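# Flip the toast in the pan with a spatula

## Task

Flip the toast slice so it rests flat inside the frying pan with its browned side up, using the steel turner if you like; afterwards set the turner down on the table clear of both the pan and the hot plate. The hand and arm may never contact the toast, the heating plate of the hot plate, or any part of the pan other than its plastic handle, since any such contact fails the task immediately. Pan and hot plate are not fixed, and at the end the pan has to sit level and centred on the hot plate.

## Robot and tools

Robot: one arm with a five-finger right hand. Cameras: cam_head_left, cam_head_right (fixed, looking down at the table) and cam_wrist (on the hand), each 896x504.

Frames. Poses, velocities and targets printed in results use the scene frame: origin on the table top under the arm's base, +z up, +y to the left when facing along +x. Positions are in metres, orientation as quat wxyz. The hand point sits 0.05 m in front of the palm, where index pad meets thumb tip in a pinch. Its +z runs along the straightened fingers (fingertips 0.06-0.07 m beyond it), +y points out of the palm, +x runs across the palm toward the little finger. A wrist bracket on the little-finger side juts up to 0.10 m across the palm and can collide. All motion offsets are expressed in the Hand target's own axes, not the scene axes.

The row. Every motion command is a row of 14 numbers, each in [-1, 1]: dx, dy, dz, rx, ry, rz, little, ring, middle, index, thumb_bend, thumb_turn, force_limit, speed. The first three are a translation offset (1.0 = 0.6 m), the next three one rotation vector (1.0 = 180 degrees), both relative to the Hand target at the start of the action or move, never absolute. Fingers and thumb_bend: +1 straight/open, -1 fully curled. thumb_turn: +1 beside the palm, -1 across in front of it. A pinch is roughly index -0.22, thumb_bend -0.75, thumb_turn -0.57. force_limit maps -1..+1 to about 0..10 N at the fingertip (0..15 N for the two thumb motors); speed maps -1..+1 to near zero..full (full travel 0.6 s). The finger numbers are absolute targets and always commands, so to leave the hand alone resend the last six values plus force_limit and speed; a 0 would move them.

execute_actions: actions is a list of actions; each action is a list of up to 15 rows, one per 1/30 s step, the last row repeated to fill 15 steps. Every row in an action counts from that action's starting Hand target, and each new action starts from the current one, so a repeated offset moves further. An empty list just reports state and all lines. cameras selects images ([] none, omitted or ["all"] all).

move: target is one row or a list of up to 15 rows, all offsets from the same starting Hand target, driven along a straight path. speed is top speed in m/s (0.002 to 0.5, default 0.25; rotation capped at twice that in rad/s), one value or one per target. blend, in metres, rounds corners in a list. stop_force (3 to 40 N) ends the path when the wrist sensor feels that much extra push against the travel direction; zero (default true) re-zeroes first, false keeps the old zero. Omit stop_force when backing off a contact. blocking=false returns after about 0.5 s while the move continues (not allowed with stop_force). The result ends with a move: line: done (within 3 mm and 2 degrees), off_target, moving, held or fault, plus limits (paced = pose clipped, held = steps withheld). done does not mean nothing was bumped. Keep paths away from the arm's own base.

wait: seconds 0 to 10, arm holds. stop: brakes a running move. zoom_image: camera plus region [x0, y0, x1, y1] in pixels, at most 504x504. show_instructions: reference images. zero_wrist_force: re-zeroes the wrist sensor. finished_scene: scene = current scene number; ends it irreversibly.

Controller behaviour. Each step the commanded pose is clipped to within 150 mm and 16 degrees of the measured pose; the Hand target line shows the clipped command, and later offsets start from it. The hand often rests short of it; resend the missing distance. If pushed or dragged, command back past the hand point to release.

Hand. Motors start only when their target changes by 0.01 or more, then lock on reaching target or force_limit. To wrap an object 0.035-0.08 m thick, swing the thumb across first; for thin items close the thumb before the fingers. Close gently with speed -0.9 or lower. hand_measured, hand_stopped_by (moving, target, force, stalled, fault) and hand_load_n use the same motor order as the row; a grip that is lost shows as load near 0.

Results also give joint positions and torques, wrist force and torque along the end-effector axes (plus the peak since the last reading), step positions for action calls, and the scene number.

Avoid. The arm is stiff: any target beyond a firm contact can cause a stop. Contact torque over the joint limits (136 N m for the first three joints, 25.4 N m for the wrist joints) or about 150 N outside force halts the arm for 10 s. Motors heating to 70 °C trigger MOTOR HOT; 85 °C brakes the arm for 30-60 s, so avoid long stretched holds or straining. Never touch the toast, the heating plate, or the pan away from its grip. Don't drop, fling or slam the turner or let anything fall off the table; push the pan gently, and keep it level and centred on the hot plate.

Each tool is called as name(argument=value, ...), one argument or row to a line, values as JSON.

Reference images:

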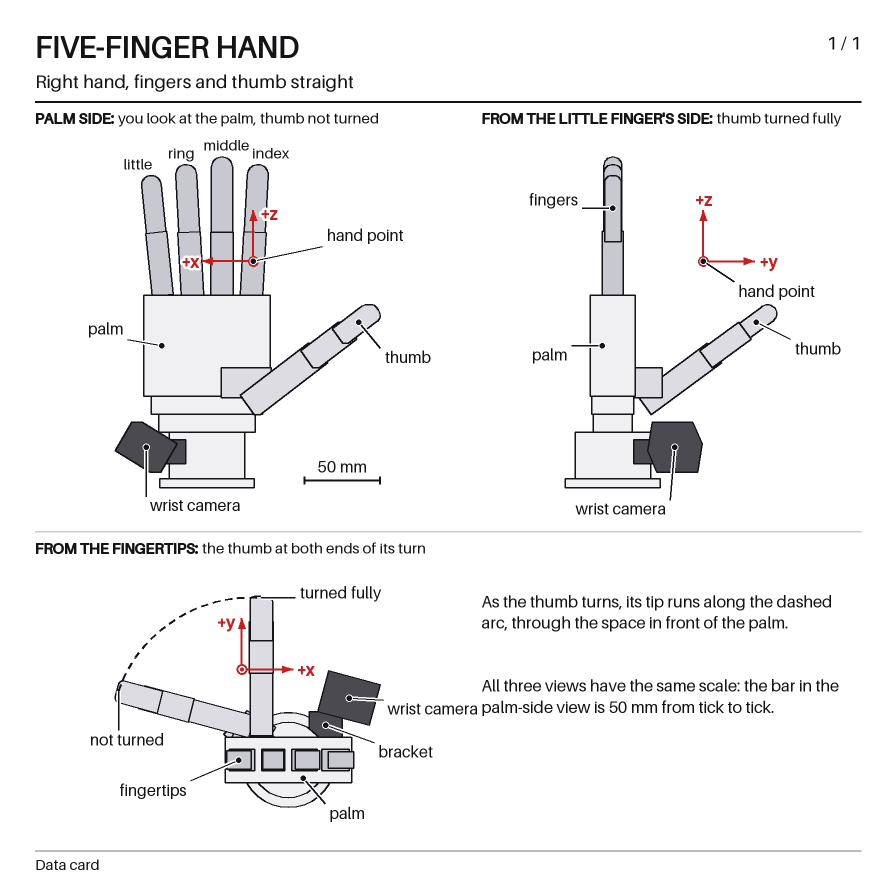

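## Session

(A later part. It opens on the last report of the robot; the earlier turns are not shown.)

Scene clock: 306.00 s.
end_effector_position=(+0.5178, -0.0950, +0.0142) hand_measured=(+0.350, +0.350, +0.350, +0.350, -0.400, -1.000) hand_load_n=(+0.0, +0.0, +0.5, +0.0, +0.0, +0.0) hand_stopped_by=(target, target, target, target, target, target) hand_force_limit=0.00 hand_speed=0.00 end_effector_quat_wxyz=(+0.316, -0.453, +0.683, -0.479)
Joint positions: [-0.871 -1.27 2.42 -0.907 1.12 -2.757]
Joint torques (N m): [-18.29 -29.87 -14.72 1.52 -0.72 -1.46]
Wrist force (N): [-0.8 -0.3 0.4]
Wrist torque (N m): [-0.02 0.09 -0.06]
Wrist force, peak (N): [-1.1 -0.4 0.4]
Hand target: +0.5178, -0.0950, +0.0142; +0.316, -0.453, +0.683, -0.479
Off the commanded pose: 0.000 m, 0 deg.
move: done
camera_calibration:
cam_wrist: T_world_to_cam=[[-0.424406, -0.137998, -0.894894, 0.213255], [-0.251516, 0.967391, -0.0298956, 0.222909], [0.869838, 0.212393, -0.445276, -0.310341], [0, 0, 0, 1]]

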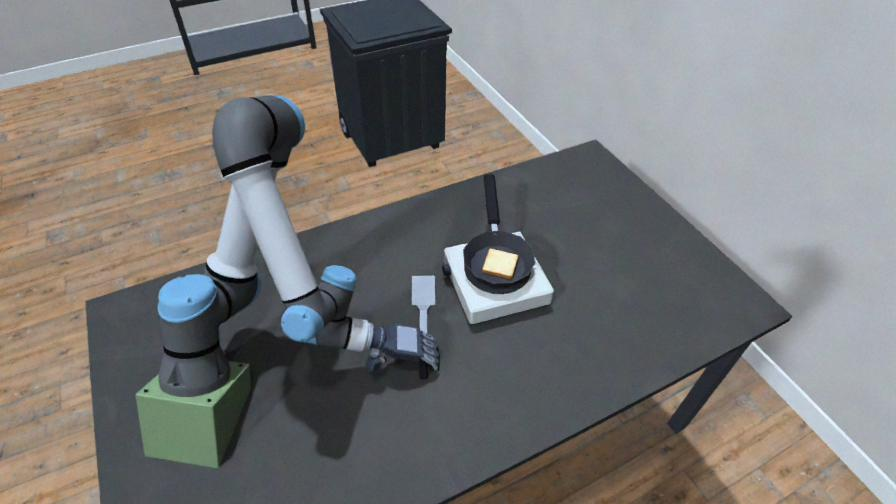

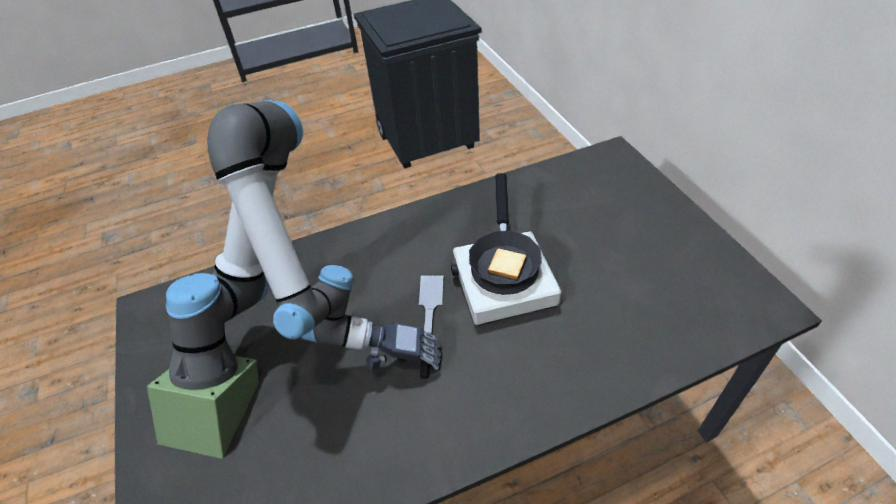

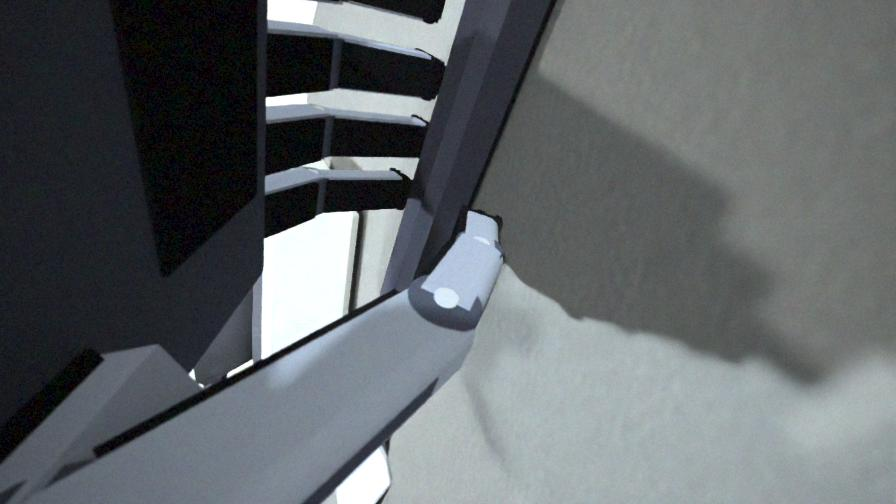

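move(
  target=[0,0.0063,0.0023,0,0,0,0.35,0.35,0.35,0.35,-0.4,-1,0,0.0],
  speed=0.01,
  stop_force=3,
  cameras=[],
)

move(
  target=[0,0,0,0,0,0,-0.6,-0.6,-0.6,-0.6,-0.4,-1,-0.3,-0.75],
)

zoom_image(
  camera="cam_head_right",
  region=[350, 230, 490, 400],
)

Scene clock: 310.80 s.
end_effector_position=(+0.5178, -0.0950, +0.0125) hand_measured=(+0.350, +0.350, +0.350, +0.350, -0.400, -1.000) hand_load_n=(+0.0, +0.0, +0.0, +0.0, -0.5, +0.0) hand_stopped_by=(target, target, target, target, target, target) hand_force_limit=0.00 hand_speed=0.00 end_effector_quat_wxyz=(+0.316, -0.453, +0.683, -0.479)
Joint positions: [-0.868 -1.264 2.42 -0.913 1.123 -2.757]
Joint torques (N m): [-18.64 -29.31 -9.76 1.52 -0.58 -2.15]
Wrist force (N): [-1.2 -1.9 -2.5]
Wrist torque (N m): [-0.01 0.16 -0.09]
Wrist force, peak (N): [-1.3 -6.1 -8.6]
Hand target: +0.5178, -0.0950, +0.0125; +0.316, -0.453, +0.683, -0.479 (not the last commanded pose)
Off the commanded pose: 0.002 m, 0 deg.
move: contact

Scene clock: 312.10 s.
end_effector_position=(+0.5178, -0.0950, +0.0125) hand_measured=(-0.078, +0.046, +0.298, +0.048, -0.400, -1.000) hand_load_n=(+0.0, +4.0, +5.0, +4.5, +0.5, +0.5) hand_stopped_by=(force, force, force, force, target, target) hand_force_limit=-0.30 hand_speed=-0.75 end_effector_quat_wxyz=(+0.316, -0.453, +0.683, -0.479)
Joint positions: [-0.868 -1.264 2.42 -0.913 1.123 -2.757]
Joint torques (N m): [-11.64 -15.85 -1.34 1.16 -0.31 -2.2]
Wrist force (N): [-1.5 -12.0 2.4]
Wrist torque (N m): [0.46 0.05 -0.26]
Wrist force, peak (N): [-1.6 -12.4 3.6]
Hand target: +0.5178, -0.0950, +0.0125; +0.316, -0.453, +0.683, -0.479
Off the commanded pose: 0.000 m, 0 deg.
move: done
camera_calibration:
cam_wrist: T_world_to_cam=[[-0.424333, -0.138197, -0.894898, 0.21167], [-0.25155, 0.967376, -0.0301127, 0.222916], [0.869864, 0.212334, -0.445253, -0.311133], [0, 0, 0, 1]]

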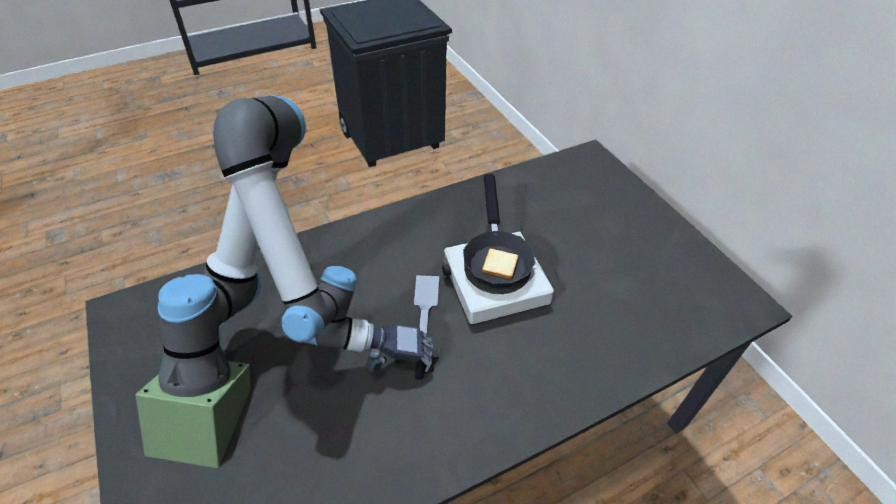

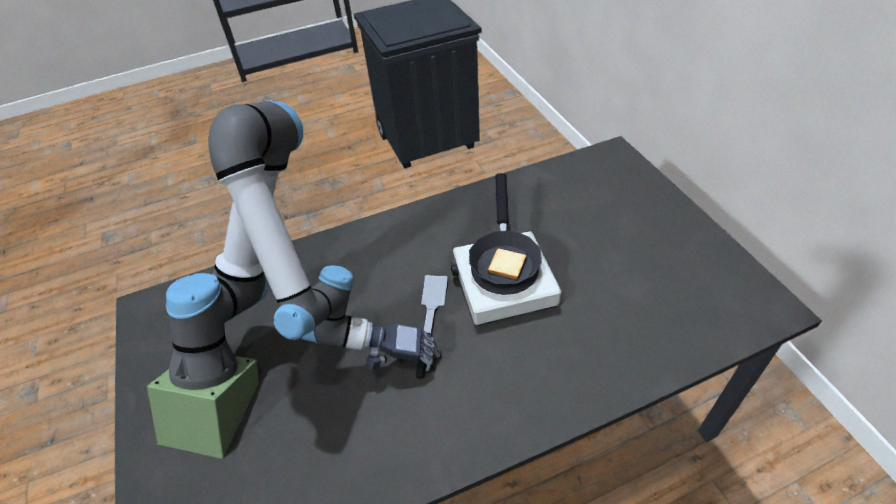

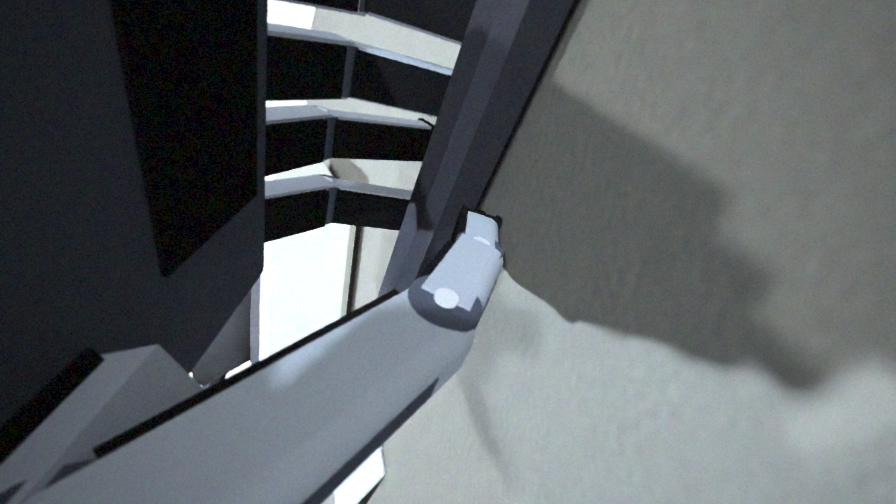

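Scaled by 2.965.

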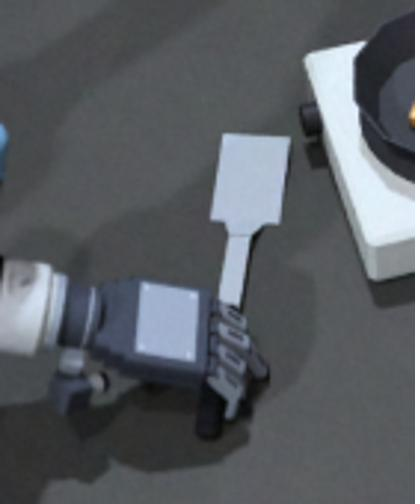

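move(
  target=[0,-0.0078,-0.0029,0,0,0,-0.62,-0.62,-0.65,-0.62,-0.4,-1,-0.3,-0.75],
  speed=0.02,
  cameras=[],
)

move(
  target=[0,0,0,0,0,0,-0.66,-0.66,-0.69,-0.66,-0.9,-1,0.3,-0.8],
  cameras=[],
)

move(
  target=[0,0,0,0,0,0,-0.7,-0.7,-0.75,-0.7,-0.95,-1,0.8,-0.85],
)

zoom_image(
  camera="cam_wrist",
  region=[250, 0, 650, 360],
)

Scene clock: 315.37 s.
end_effector_position=(+0.5177, -0.0950, +0.0175) hand_measured=(-0.104, +0.046, +0.298, +0.048, -0.398, -1.000) hand_load_n=(+2.0, +0.0, +0.5, +2.0, +4.0, +1.5) hand_stopped_by=(force, force, force, force, target, target) hand_force_limit=-0.30 hand_speed=-0.75 end_effector_quat_wxyz=(+0.316, -0.453, +0.683, -0.479)
Joint positions: [-0.877 -1.28 2.42 -0.897 1.115 -2.759]
Joint torques (N m): [-5.76 -9.37 -5.73 -2.17 1.81 -1.48]
Wrist force (N): [-1.7 1.3 0.6]
Wrist torque (N m): [0.09 0.22 -0.12]
Wrist force, peak (N): [-1.6 -12.8 2.4]
Hand target: +0.5178, -0.0950, +0.0175; +0.316, -0.453, +0.683, -0.479
Off the commanded pose: 0.000 m, 0 deg.
move: done

Scene clock: 316.37 s.
end_effector_position=(+0.5178, -0.0950, +0.0175) hand_measured=(-0.134, -0.062, +0.056, +0.028, -0.402, -1.000) hand_load_n=(+3.5, +10.0, +6.0, +7.0, +11.5, +3.5) hand_stopped_by=(force, force, force, force, force, target) hand_force_limit=0.30 hand_speed=-0.80 end_effector_quat_wxyz=(+0.316, -0.453, +0.683, -0.479)
Joint positions: [-0.877 -1.28 2.42 -0.897 1.115 -2.759]
Joint torques (N m): [-3.44 -5.39 -10.22 0.4 1.23 1.48]
Wrist force (N): [-1.7 -5.2 0.8]
Wrist torque (N m): [0.32 0.10 -0.09]
Wrist force, peak (N): [-1.8 -5.6 1.2]
Hand target: +0.5178, -0.0950, +0.0175; +0.316, -0.453, +0.683, -0.479
Off the commanded pose: 0.000 m, 0 deg.
move: done

Scene clock: 317.07 s.
end_effector_position=(+0.5178, -0.0950, +0.0175) hand_measured=(-0.164, -0.062, +0.042, +0.024, -0.400, -1.000) hand_load_n=(+10.0, +3.0, +8.5, +10.0, +14.5, +6.5) hand_stopped_by=(force, force, force, force, force, target) hand_force_limit=0.80 hand_speed=-0.85 end_effector_quat_wxyz=(+0.316, -0.453, +0.683, -0.479)
Joint positions: [-0.877 -1.28 2.42 -0.897 1.115 -2.759]
Joint torques (N m): [-3.35 -5.86 -9.76 3.32 -0.98 1.71]
Wrist force (N): [-1.7 -8.4 1.3]
Wrist torque (N m): [0.33 0.03 -0.04]
Wrist force, peak (N): [-1.7 -8.7 1.2]
Hand target: +0.5178, -0.0950, +0.0175; +0.316, -0.453, +0.683, -0.479
Off the commanded pose: 0.000 m, 0 deg.
move: done
camera_calibration:
cam_wrist: T_world_to_cam=[[-0.424362, -0.138169, -0.894889, 0.216124], [-0.251514, 0.967386, -0.0300933, 0.223015], [0.869861, 0.212306, -0.445273, -0.308888], [0, 0, 0, 1]]

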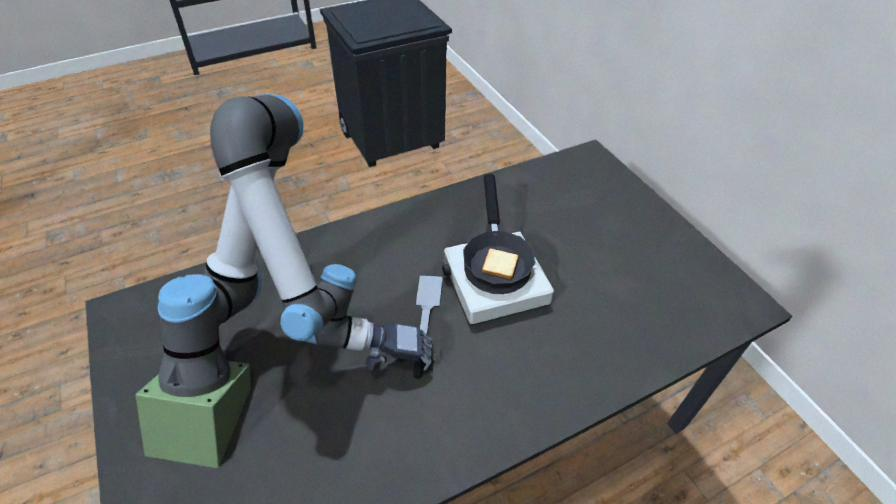

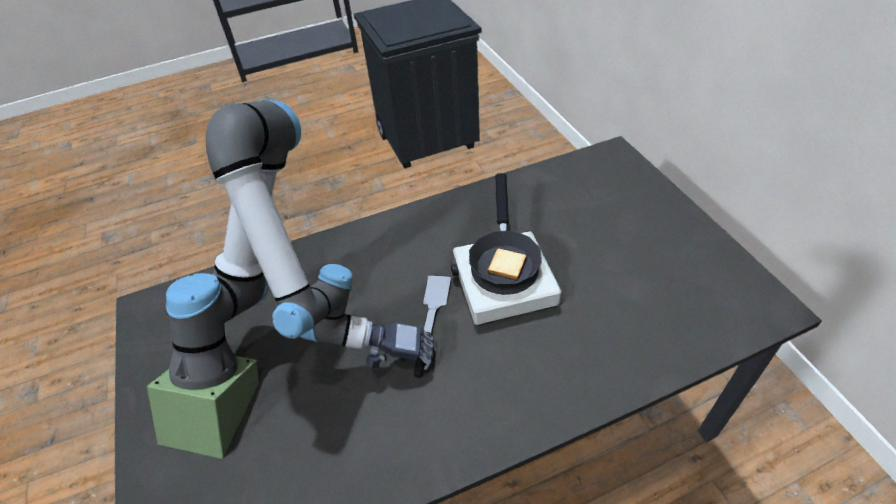

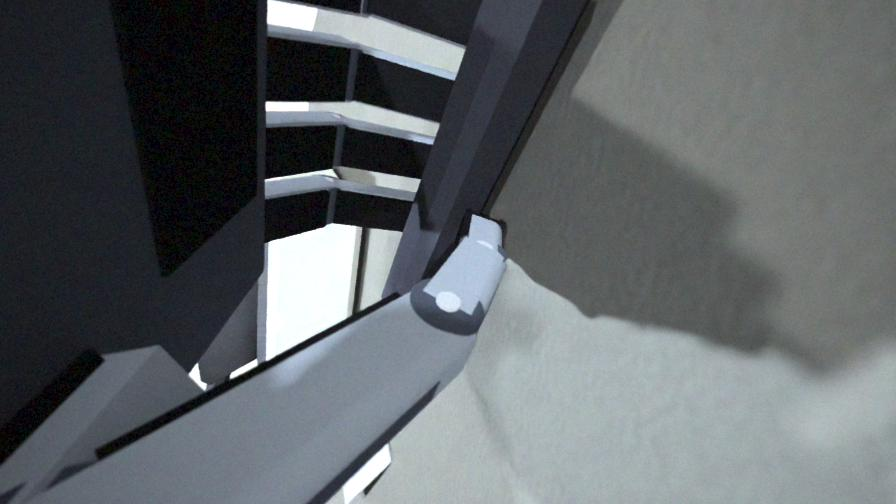

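Scaled by 1.260.

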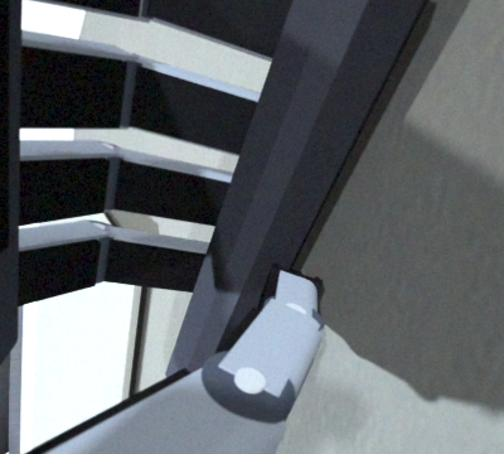

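move(
  target=[0,-0.25,-0.091,0,0,0,-0.7,-0.7,-0.75,-0.7,-0.95,-1,0.8,-0.85],
  speed=0.1,
)

zoom_image(
  camera="cam_head_left",
  region=[380, 200, 480, 370],
)

zoom_image(
  camera="cam_head_right",
  region=[380, 200, 480, 370],
)

zoom_image(
  camera="cam_wrist",
  region=[250, 0, 750, 504],
)

Scene clock: 321.57 s.
end_effector_position=(+0.5179, -0.0946, +0.1771) hand_measured=(-0.164, -0.062, +0.040, +0.024, -0.398, -1.000) hand_load_n=(+6.5, +1.5, +0.0, +10.0, +17.5, +6.5) hand_stopped_by=(force, force, force, force, force, target) hand_force_limit=0.80 hand_speed=-0.85 end_effector_quat_wxyz=(+0.316, -0.453, +0.683, -0.479)
Joint positions: [-1.163 -1.672 2.307 -0.34 0.839 -2.851]
Joint torques (N m): [-10.47 1.02 -17.15 0.19 0.83 2.54]
Wrist force (N): [-1.1 2.5 0.5]
Wrist torque (N m): [0.20 0.18 -0.29]
Wrist force, peak (N): [-1.6 -8.8 1.4]
Hand target: +0.5179, -0.0946, +0.1771; +0.316, -0.453, +0.683, -0.479
Off the commanded pose: 0.000 m, 0 deg.
move: done
camera_calibration:
cam_wrist: T_world_to_cam=[[-0.424291, -0.138415, -0.894885, 0.359037], [-0.251607, 0.967354, -0.0303295, 0.227619], [0.869869, 0.212291, -0.445265, -0.238018], [0, 0, 0, 1]]

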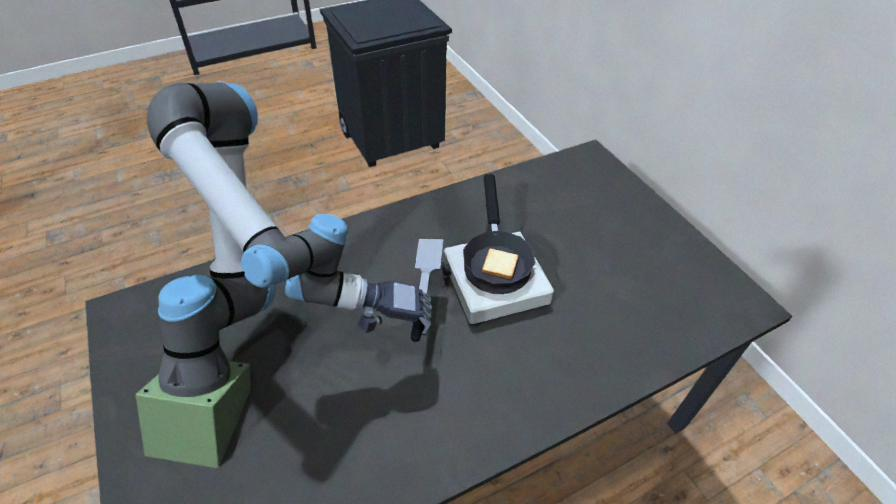

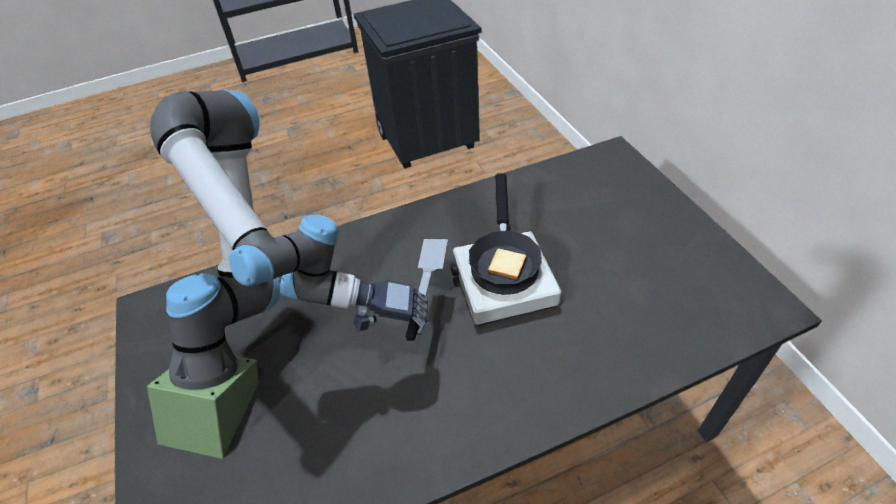

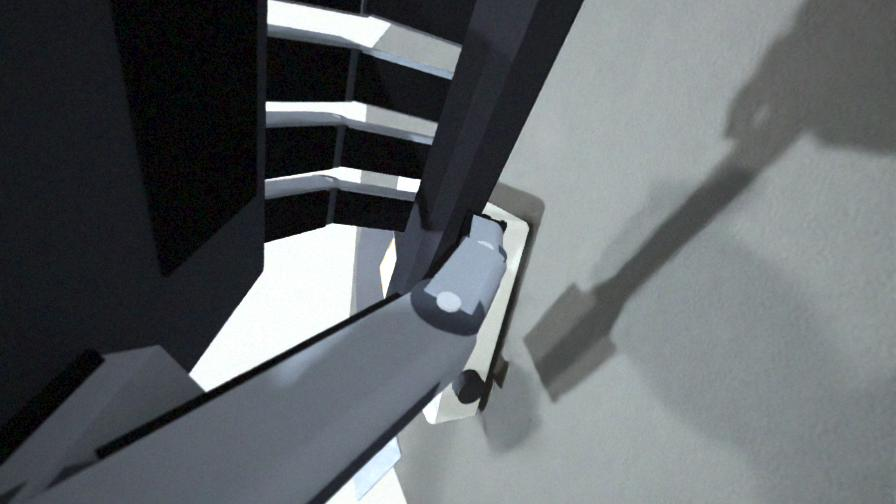

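Scaled by 2.965.

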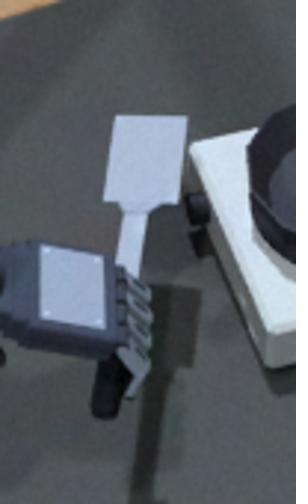

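Scaled by 2.965.

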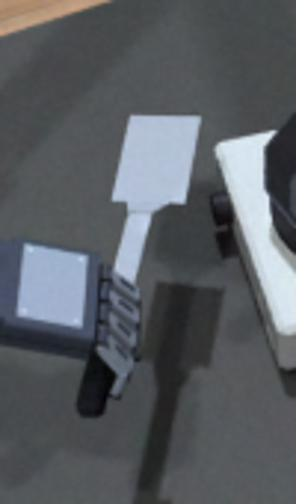

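Scaled by 1.000.

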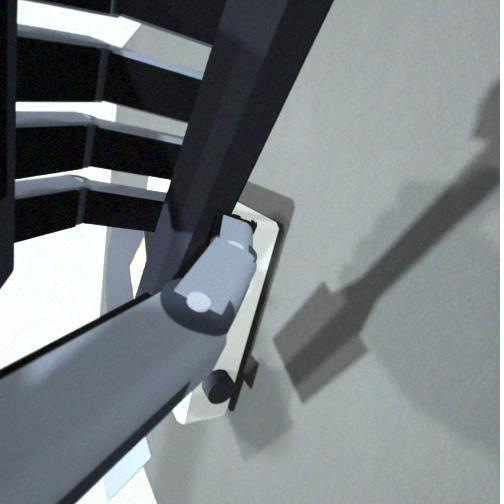

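move(
  target=[
    [0,-0.235,-0.0855,0,0,0,-0.7,-0.7,-0.75,-0.7,-0.95,-1,0.8,-0.85],
    [-0.1205,-0.3835,0.147,-0.1144,0.191,-0.302,-0.7,-0.7,-0.75,-0.7,-0.95,-1,0.8,-0.85],
  ],
  speed=0.15,
  blend=[0.03,0],
)

zoom_image(
  camera="cam_head_left",
  region=[460, 210, 540, 300],
)

zoom_image(
  camera="cam_head_right",
  region=[460, 210, 540, 300],
)

Scene clock: 342.83 s.
end_effector_position=(+0.6950, -0.0909, +0.3629) hand_measured=(-0.164, -0.062, +0.040, +0.024, -0.398, -1.000) hand_load_n=(+6.5, +1.5, +0.0, +10.0, +16.5, +7.0) hand_stopped_by=(force, force, force, force, force, target) hand_force_limit=0.80 hand_speed=-0.85 end_effector_quat_wxyz=(+0.222, +0.600, -0.536, +0.552)
Joint positions: [-0.537 -1.181 0.966 0.781 2.028 -3.605]
Joint torques (N m): [-17.82 -41.41 -26.32 -1.42 3.01 0.49]
Wrist force (N): [-4.2 -0.5 1.5]
Wrist torque (N m): [-0.13 0.25 -0.25]
Wrist force, peak (N): [-4.7 -1.0 1.7]
Hand target: +0.6950, -0.0909, +0.3630; +0.222, +0.600, -0.536, +0.552
Off the commanded pose: 0.000 m, 0 deg.
move: done
camera_calibration:
cam_wrist: T_world_to_cam=[[-0.905913, -0.420912, -0.0464294, 0.602121], [-0.302993, 0.720877, -0.623322, 0.502675], [0.295834, -0.550608, -0.780585, 0.141171], [0, 0, 0, 1]]

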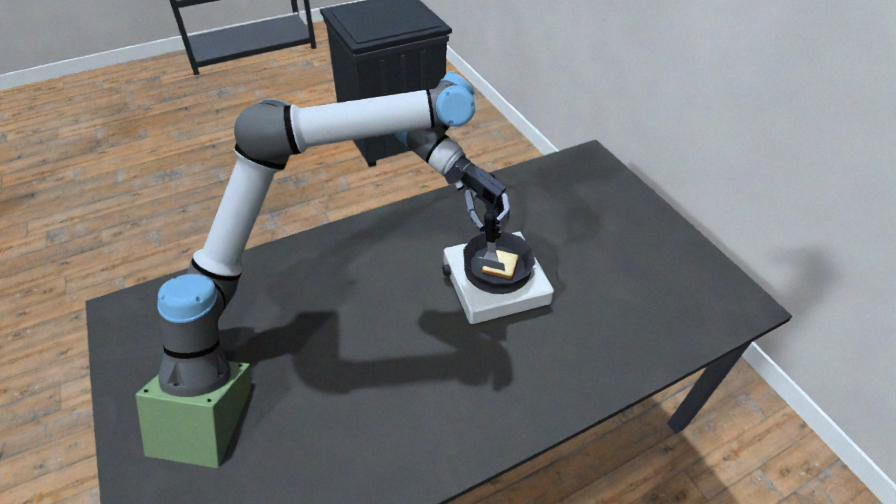

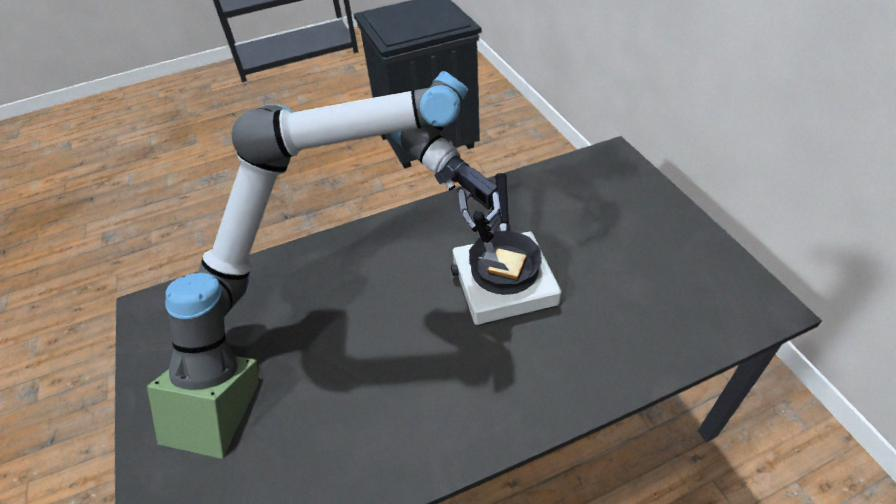

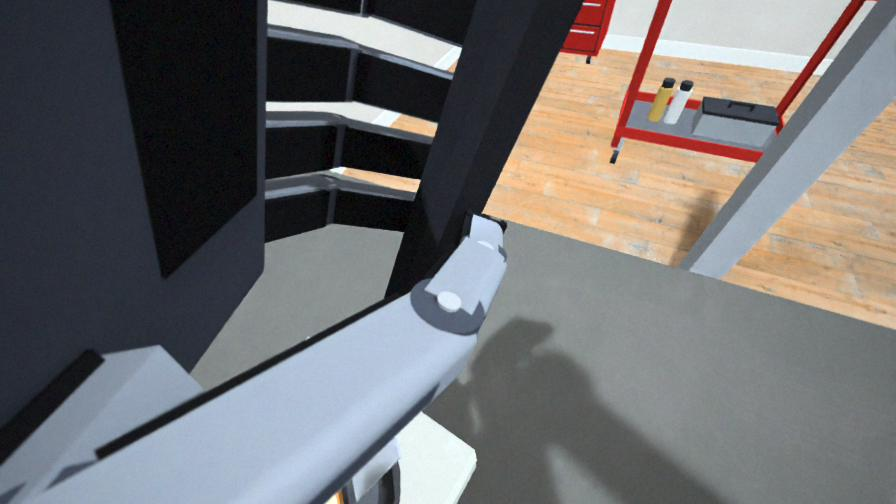

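Scaled by 5.600.

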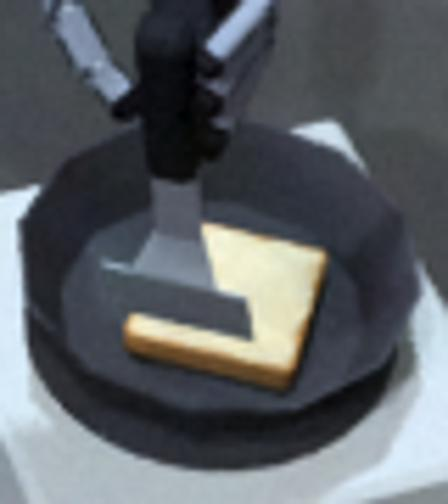

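Scaled by 5.600.

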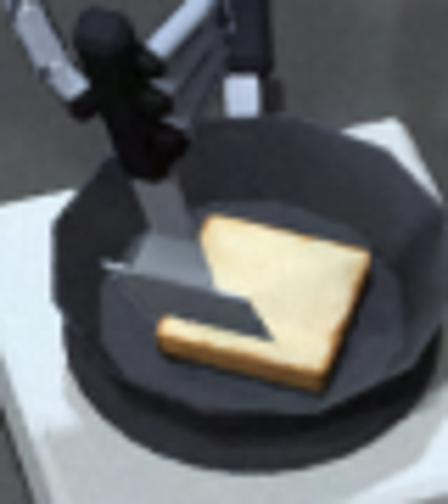

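move(
  target=[-0.083,0.01,0.0185,0,0,0,-0.7,-0.7,-0.75,-0.7,-0.95,-1,0.8,-0.85],
  speed=0.05,
  stop_force=3,
  cameras=["cam_head_left","cam_head_right"],
)

zoom_image(
  camera="cam_head_left",
  region=[460, 210, 540, 300],
)

zoom_image(
  camera="cam_head_right",
  region=[460, 210, 540, 300],
)

Scene clock: 349.30 s.
end_effector_position=(+0.7035, -0.0825, +0.3130) hand_measured=(-0.164, -0.062, +0.040, +0.024, -0.398, -1.000) hand_load_n=(+6.5, +1.5, +0.0, +10.0, +16.5, +7.0) hand_stopped_by=(force, force, force, force, force, target) hand_force_limit=0.80 hand_speed=-0.85 end_effector_quat_wxyz=(+0.222, +0.600, -0.536, +0.552)
Joint positions: [-0.472 -1.144 1.014 0.713 2.083 -3.565]
Joint torques (N m): [-23.56 -54.18 -25.1 2.71 0.15 -2.25]
Wrist force (N): [-4.3 -0.6 1.0]
Wrist torque (N m): [-0.11 0.28 -0.30]
Wrist force, peak (N): [-5.0 -0.6 1.1]
Hand target: +0.7035, -0.0825, +0.3130; +0.222, +0.600, -0.536, +0.552
Off the commanded pose: 0.000 m, 0 deg.
move: done
Images, in order: cam_head_left, cam_head_right.

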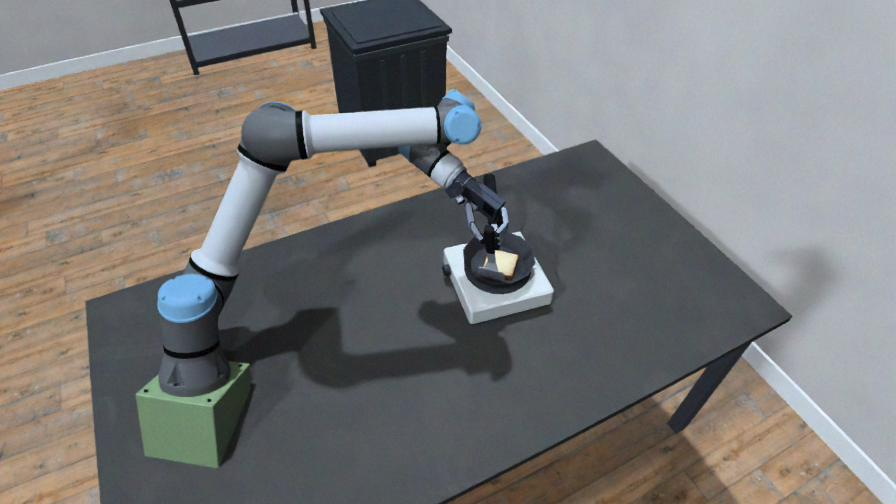

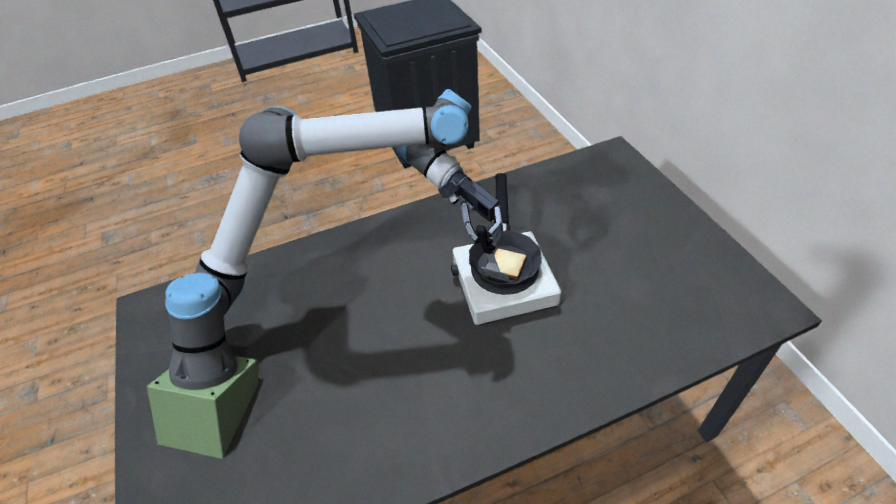

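Scaled by 5.600.

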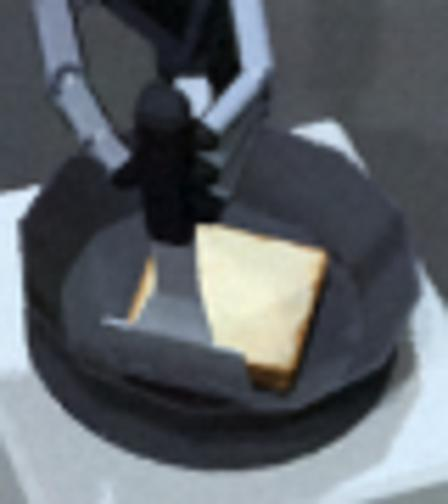

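Scaled by 5.600.

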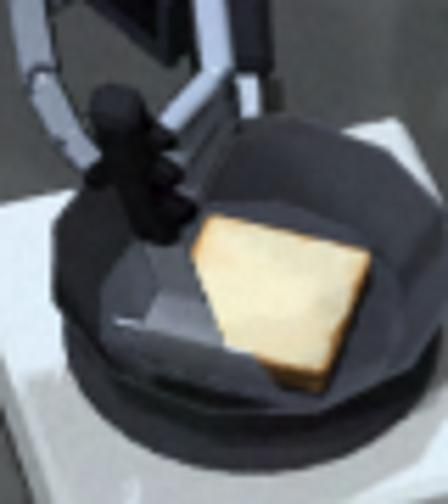

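move(
  target=[-0.052,0.019,0.017,0,0,0,-0.7,-0.7,-0.75,-0.7,-0.95,-1,0.8,-0.85],
  speed=0.012,
  stop_force=3,
  cameras=["cam_head_left","cam_head_right"],
)

zoom_image(
  camera="cam_head_left",
  region=[460, 210, 540, 300],
)

zoom_image(
  camera="cam_head_right",
  region=[460, 210, 540, 300],
)

Scene clock: 353.97 s.
end_effector_position=(+0.7035, -0.0826, +0.3065) hand_measured=(-0.164, -0.062, +0.040, +0.024, -0.398, -1.000) hand_load_n=(+7.5, +2.0, +0.0, +10.0, +16.5, +6.5) hand_stopped_by=(force, force, force, force, force, target) hand_force_limit=0.80 hand_speed=-0.85 end_effector_quat_wxyz=(+0.222, +0.600, -0.536, +0.552)
Joint positions: [-0.467 -1.141 1.025 0.701 2.088 -3.562]
Joint torques (N m): [-22.93 -52.87 -24.4 2.65 0.51 -2.35]
Wrist force (N): [-3.8 -0.9 0.6]
Wrist torque (N m): [-0.09 0.23 -0.23]
Wrist force, peak (N): [-4.7 -0.7 1.2]
Hand target: +0.7035, -0.0826, +0.3065; +0.222, +0.600, -0.536, +0.552 (not the last commanded pose)
Off the commanded pose: 0.028 m, 0 deg.
move: contact
Images, in order: cam_head_left, cam_head_right.

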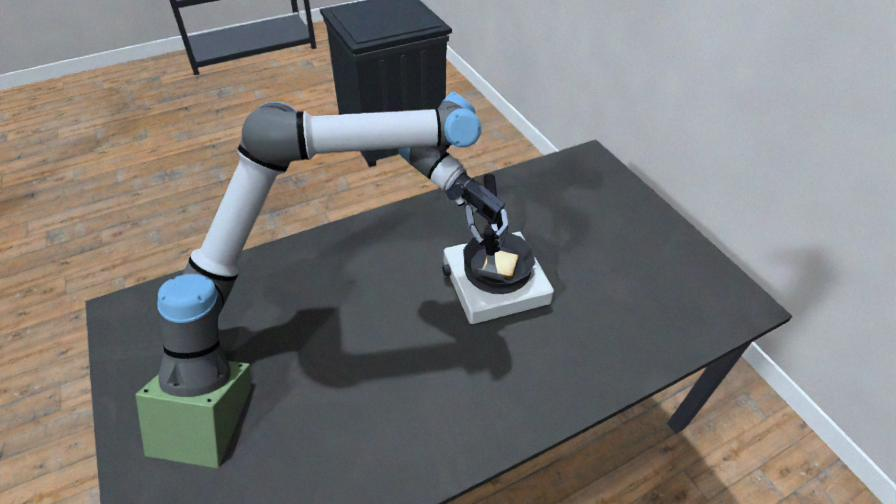

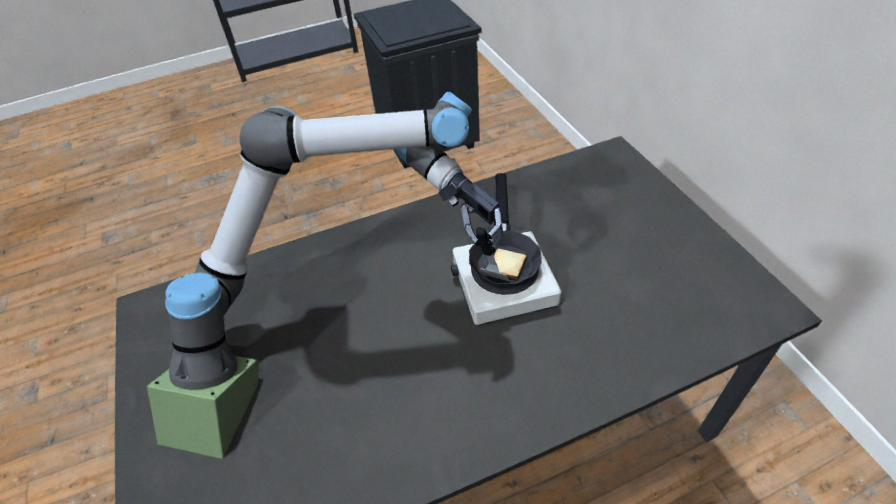

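Scaled by 5.600.

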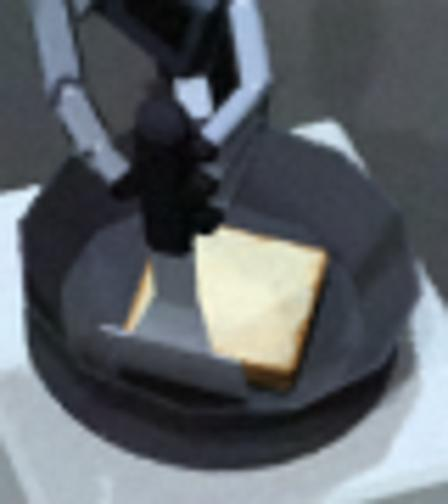

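Scaled by 5.600.

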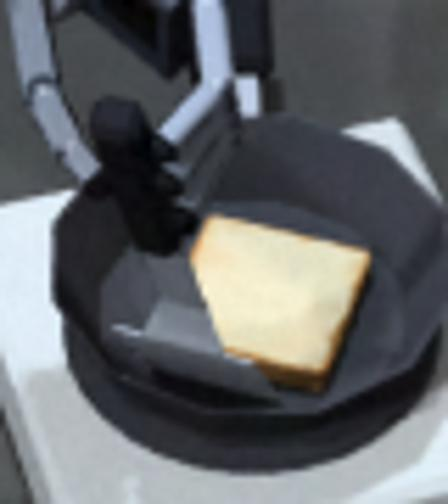

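move(
  target=[-0.024,-0.0618,-0.0227,0,0,0,-0.7,-0.7,-0.75,-0.7,-0.95,-1,0.8,-0.85],
  speed=0.03,
  stop_force=4,
  cameras=["cam_head_left","cam_head_right"],
)

zoom_image(
  camera="cam_head_left",
  region=[460, 210, 540, 300],
)

zoom_image(
  camera="cam_head_right",
  region=[460, 210, 540, 300],
)

Scene clock: 362.47 s.
end_effector_position=(+0.7332, -0.0530, +0.3095) hand_measured=(-0.164, -0.062, +0.040, +0.024, -0.398, -1.000) hand_load_n=(+6.5, +1.5, +0.0, +10.0, +17.0, +7.0) hand_stopped_by=(force, force, force, force, force, target) hand_force_limit=0.80 hand_speed=-0.85 end_effector_quat_wxyz=(+0.222, +0.600, -0.536, +0.552)
Joint positions: [-0.408 -1.051 0.836 0.821 2.136 -3.523]
Joint torques (N m): [-24.32 -58.12 -21.96 -1.43 0.28 -2.15]
Wrist force (N): [-4.3 -0.1 0.9]
Wrist torque (N m): [-0.03 0.28 -0.34]
Wrist force, peak (N): [-4.6 -0.5 1.3]
Hand target: +0.7332, -0.0530, +0.3096; +0.222, +0.600, -0.536, +0.552
Off the commanded pose: 0.000 m, 0 deg.
move: done
Images, in order: cam_head_left, cam_head_right.

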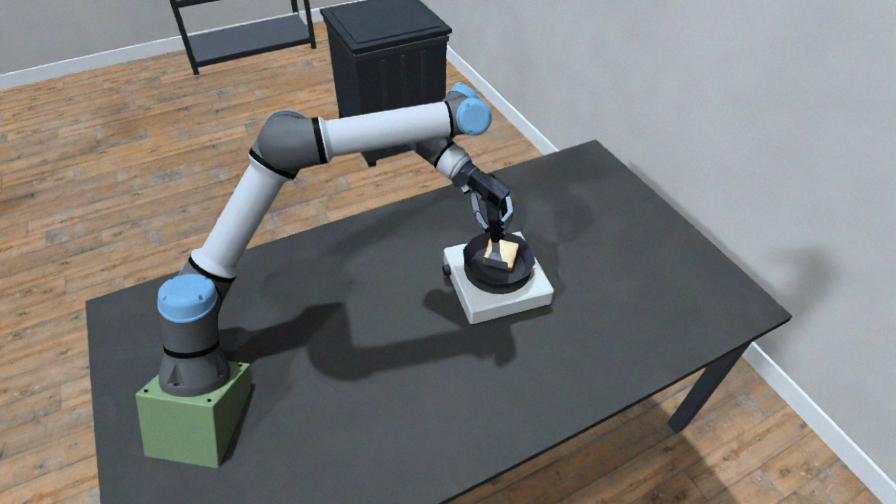

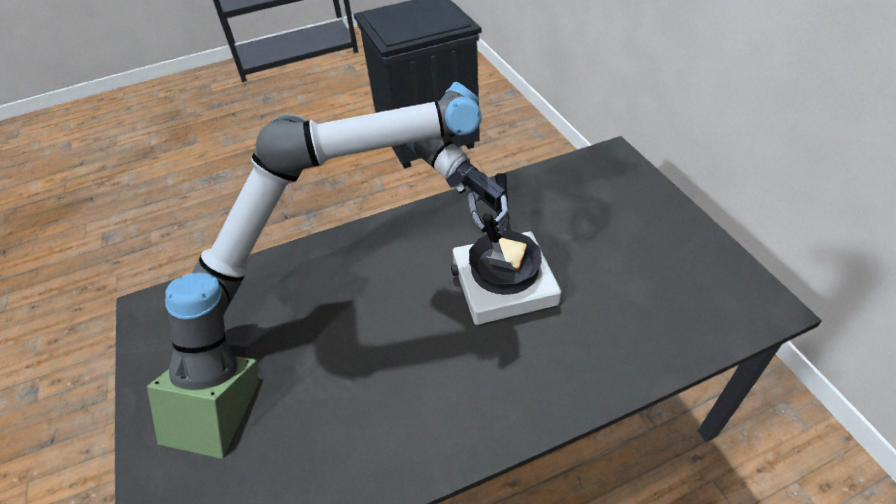

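Scaled by 5.600.

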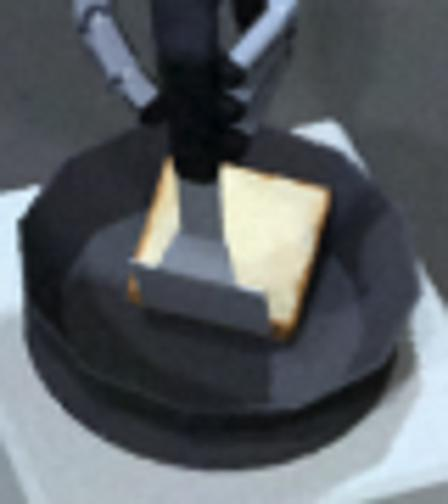

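Scaled by 5.600.

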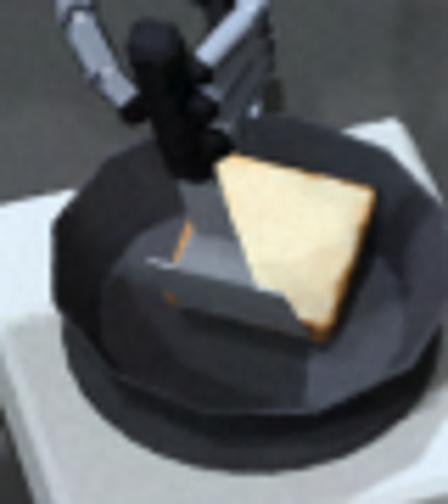

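move(
  target=[-0.014,0.126,0.0568,0.015,-0.0394,0.0909,-0.7,-0.7,-0.75,-0.7,-0.95,-1,0.8,-0.85],
  speed=0.06,
  cameras=["cam_head_left","cam_head_right"],
)

zoom_image(
  camera="cam_head_left",
  region=[460, 210, 540, 300],
)

zoom_image(
  camera="cam_head_right",
  region=[460, 210, 540, 300],
)

Scene clock: 370.60 s.
end_effector_position=(+0.6822, -0.1036, +0.2676) hand_measured=(-0.164, -0.062, +0.040, +0.024, -0.398, -1.000) hand_load_n=(+6.5, +1.5, +0.0, +9.5, +17.0, +7.0) hand_stopped_by=(force, force, force, force, force, target) hand_force_limit=0.80 hand_speed=-0.85 end_effector_quat_wxyz=(-0.093, -0.555, +0.615, -0.552) end_effector_velocity=(-0.001, +0.000, +0.000) end_effector_angular_velocity=(-0.003, +0.008, -0.001)
Joint positions: [-0.577 -1.258 1.291 0.52 1.863 -3.343]
Joint velocities: [0.002 0.002 -0.004 0.006 0.004 -0.005]
Joint torques (N m): [-6.8 -22.26 -25.2 2.09 3.12 -2.36]
Wrist force (N): [-4.4 0.6 0.6]
Wrist torque (N m): [0.00 0.39 -0.36]
Wrist force, peak (N): [-4.8 0.0 0.8]
Hand target: +0.6822, -0.1037, +0.2674; -0.093, -0.555, +0.615, -0.552
Off the commanded pose: 0.000 m, 0 deg.
move: done
Images, in order: cam_head_left, cam_head_right.

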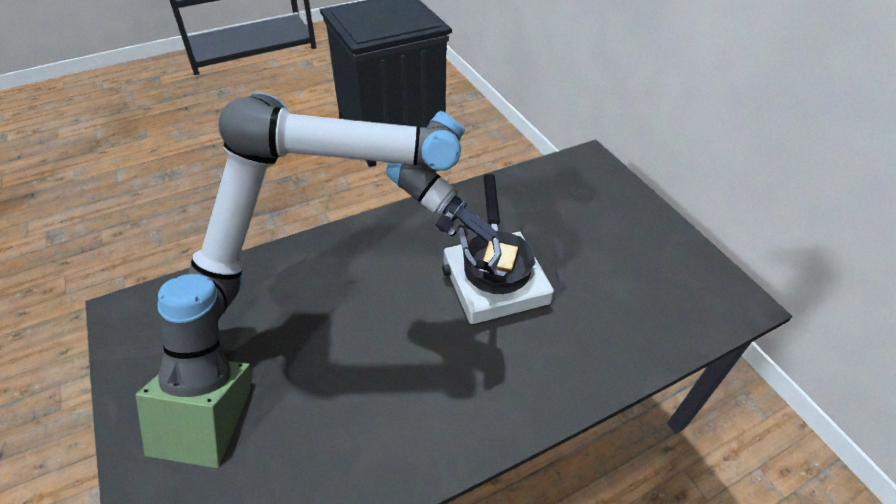

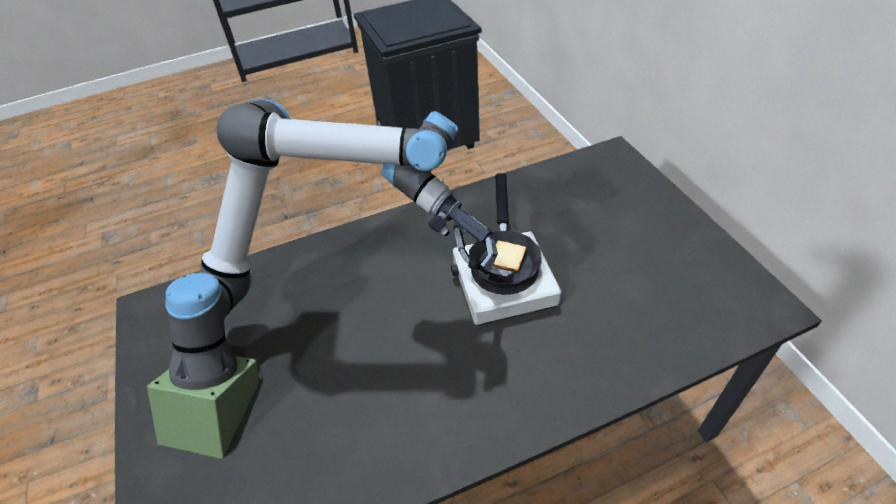

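Scaled by 5.600.

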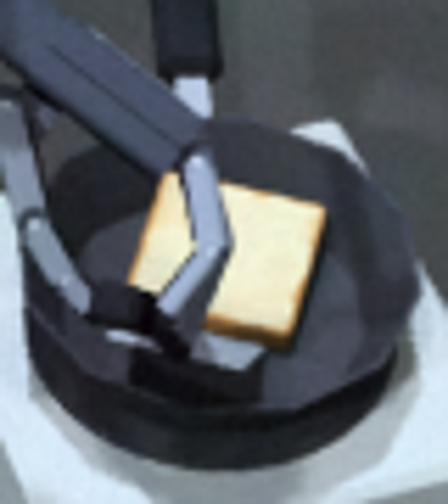

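Scaled by 5.600.

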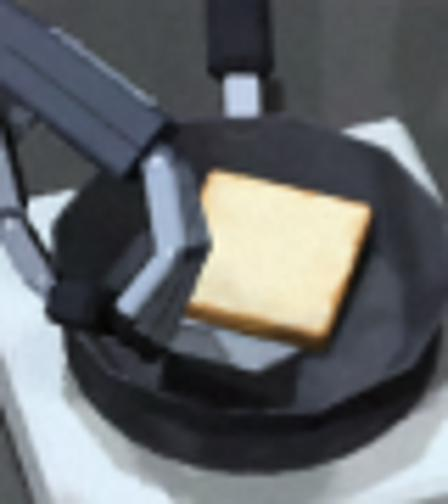

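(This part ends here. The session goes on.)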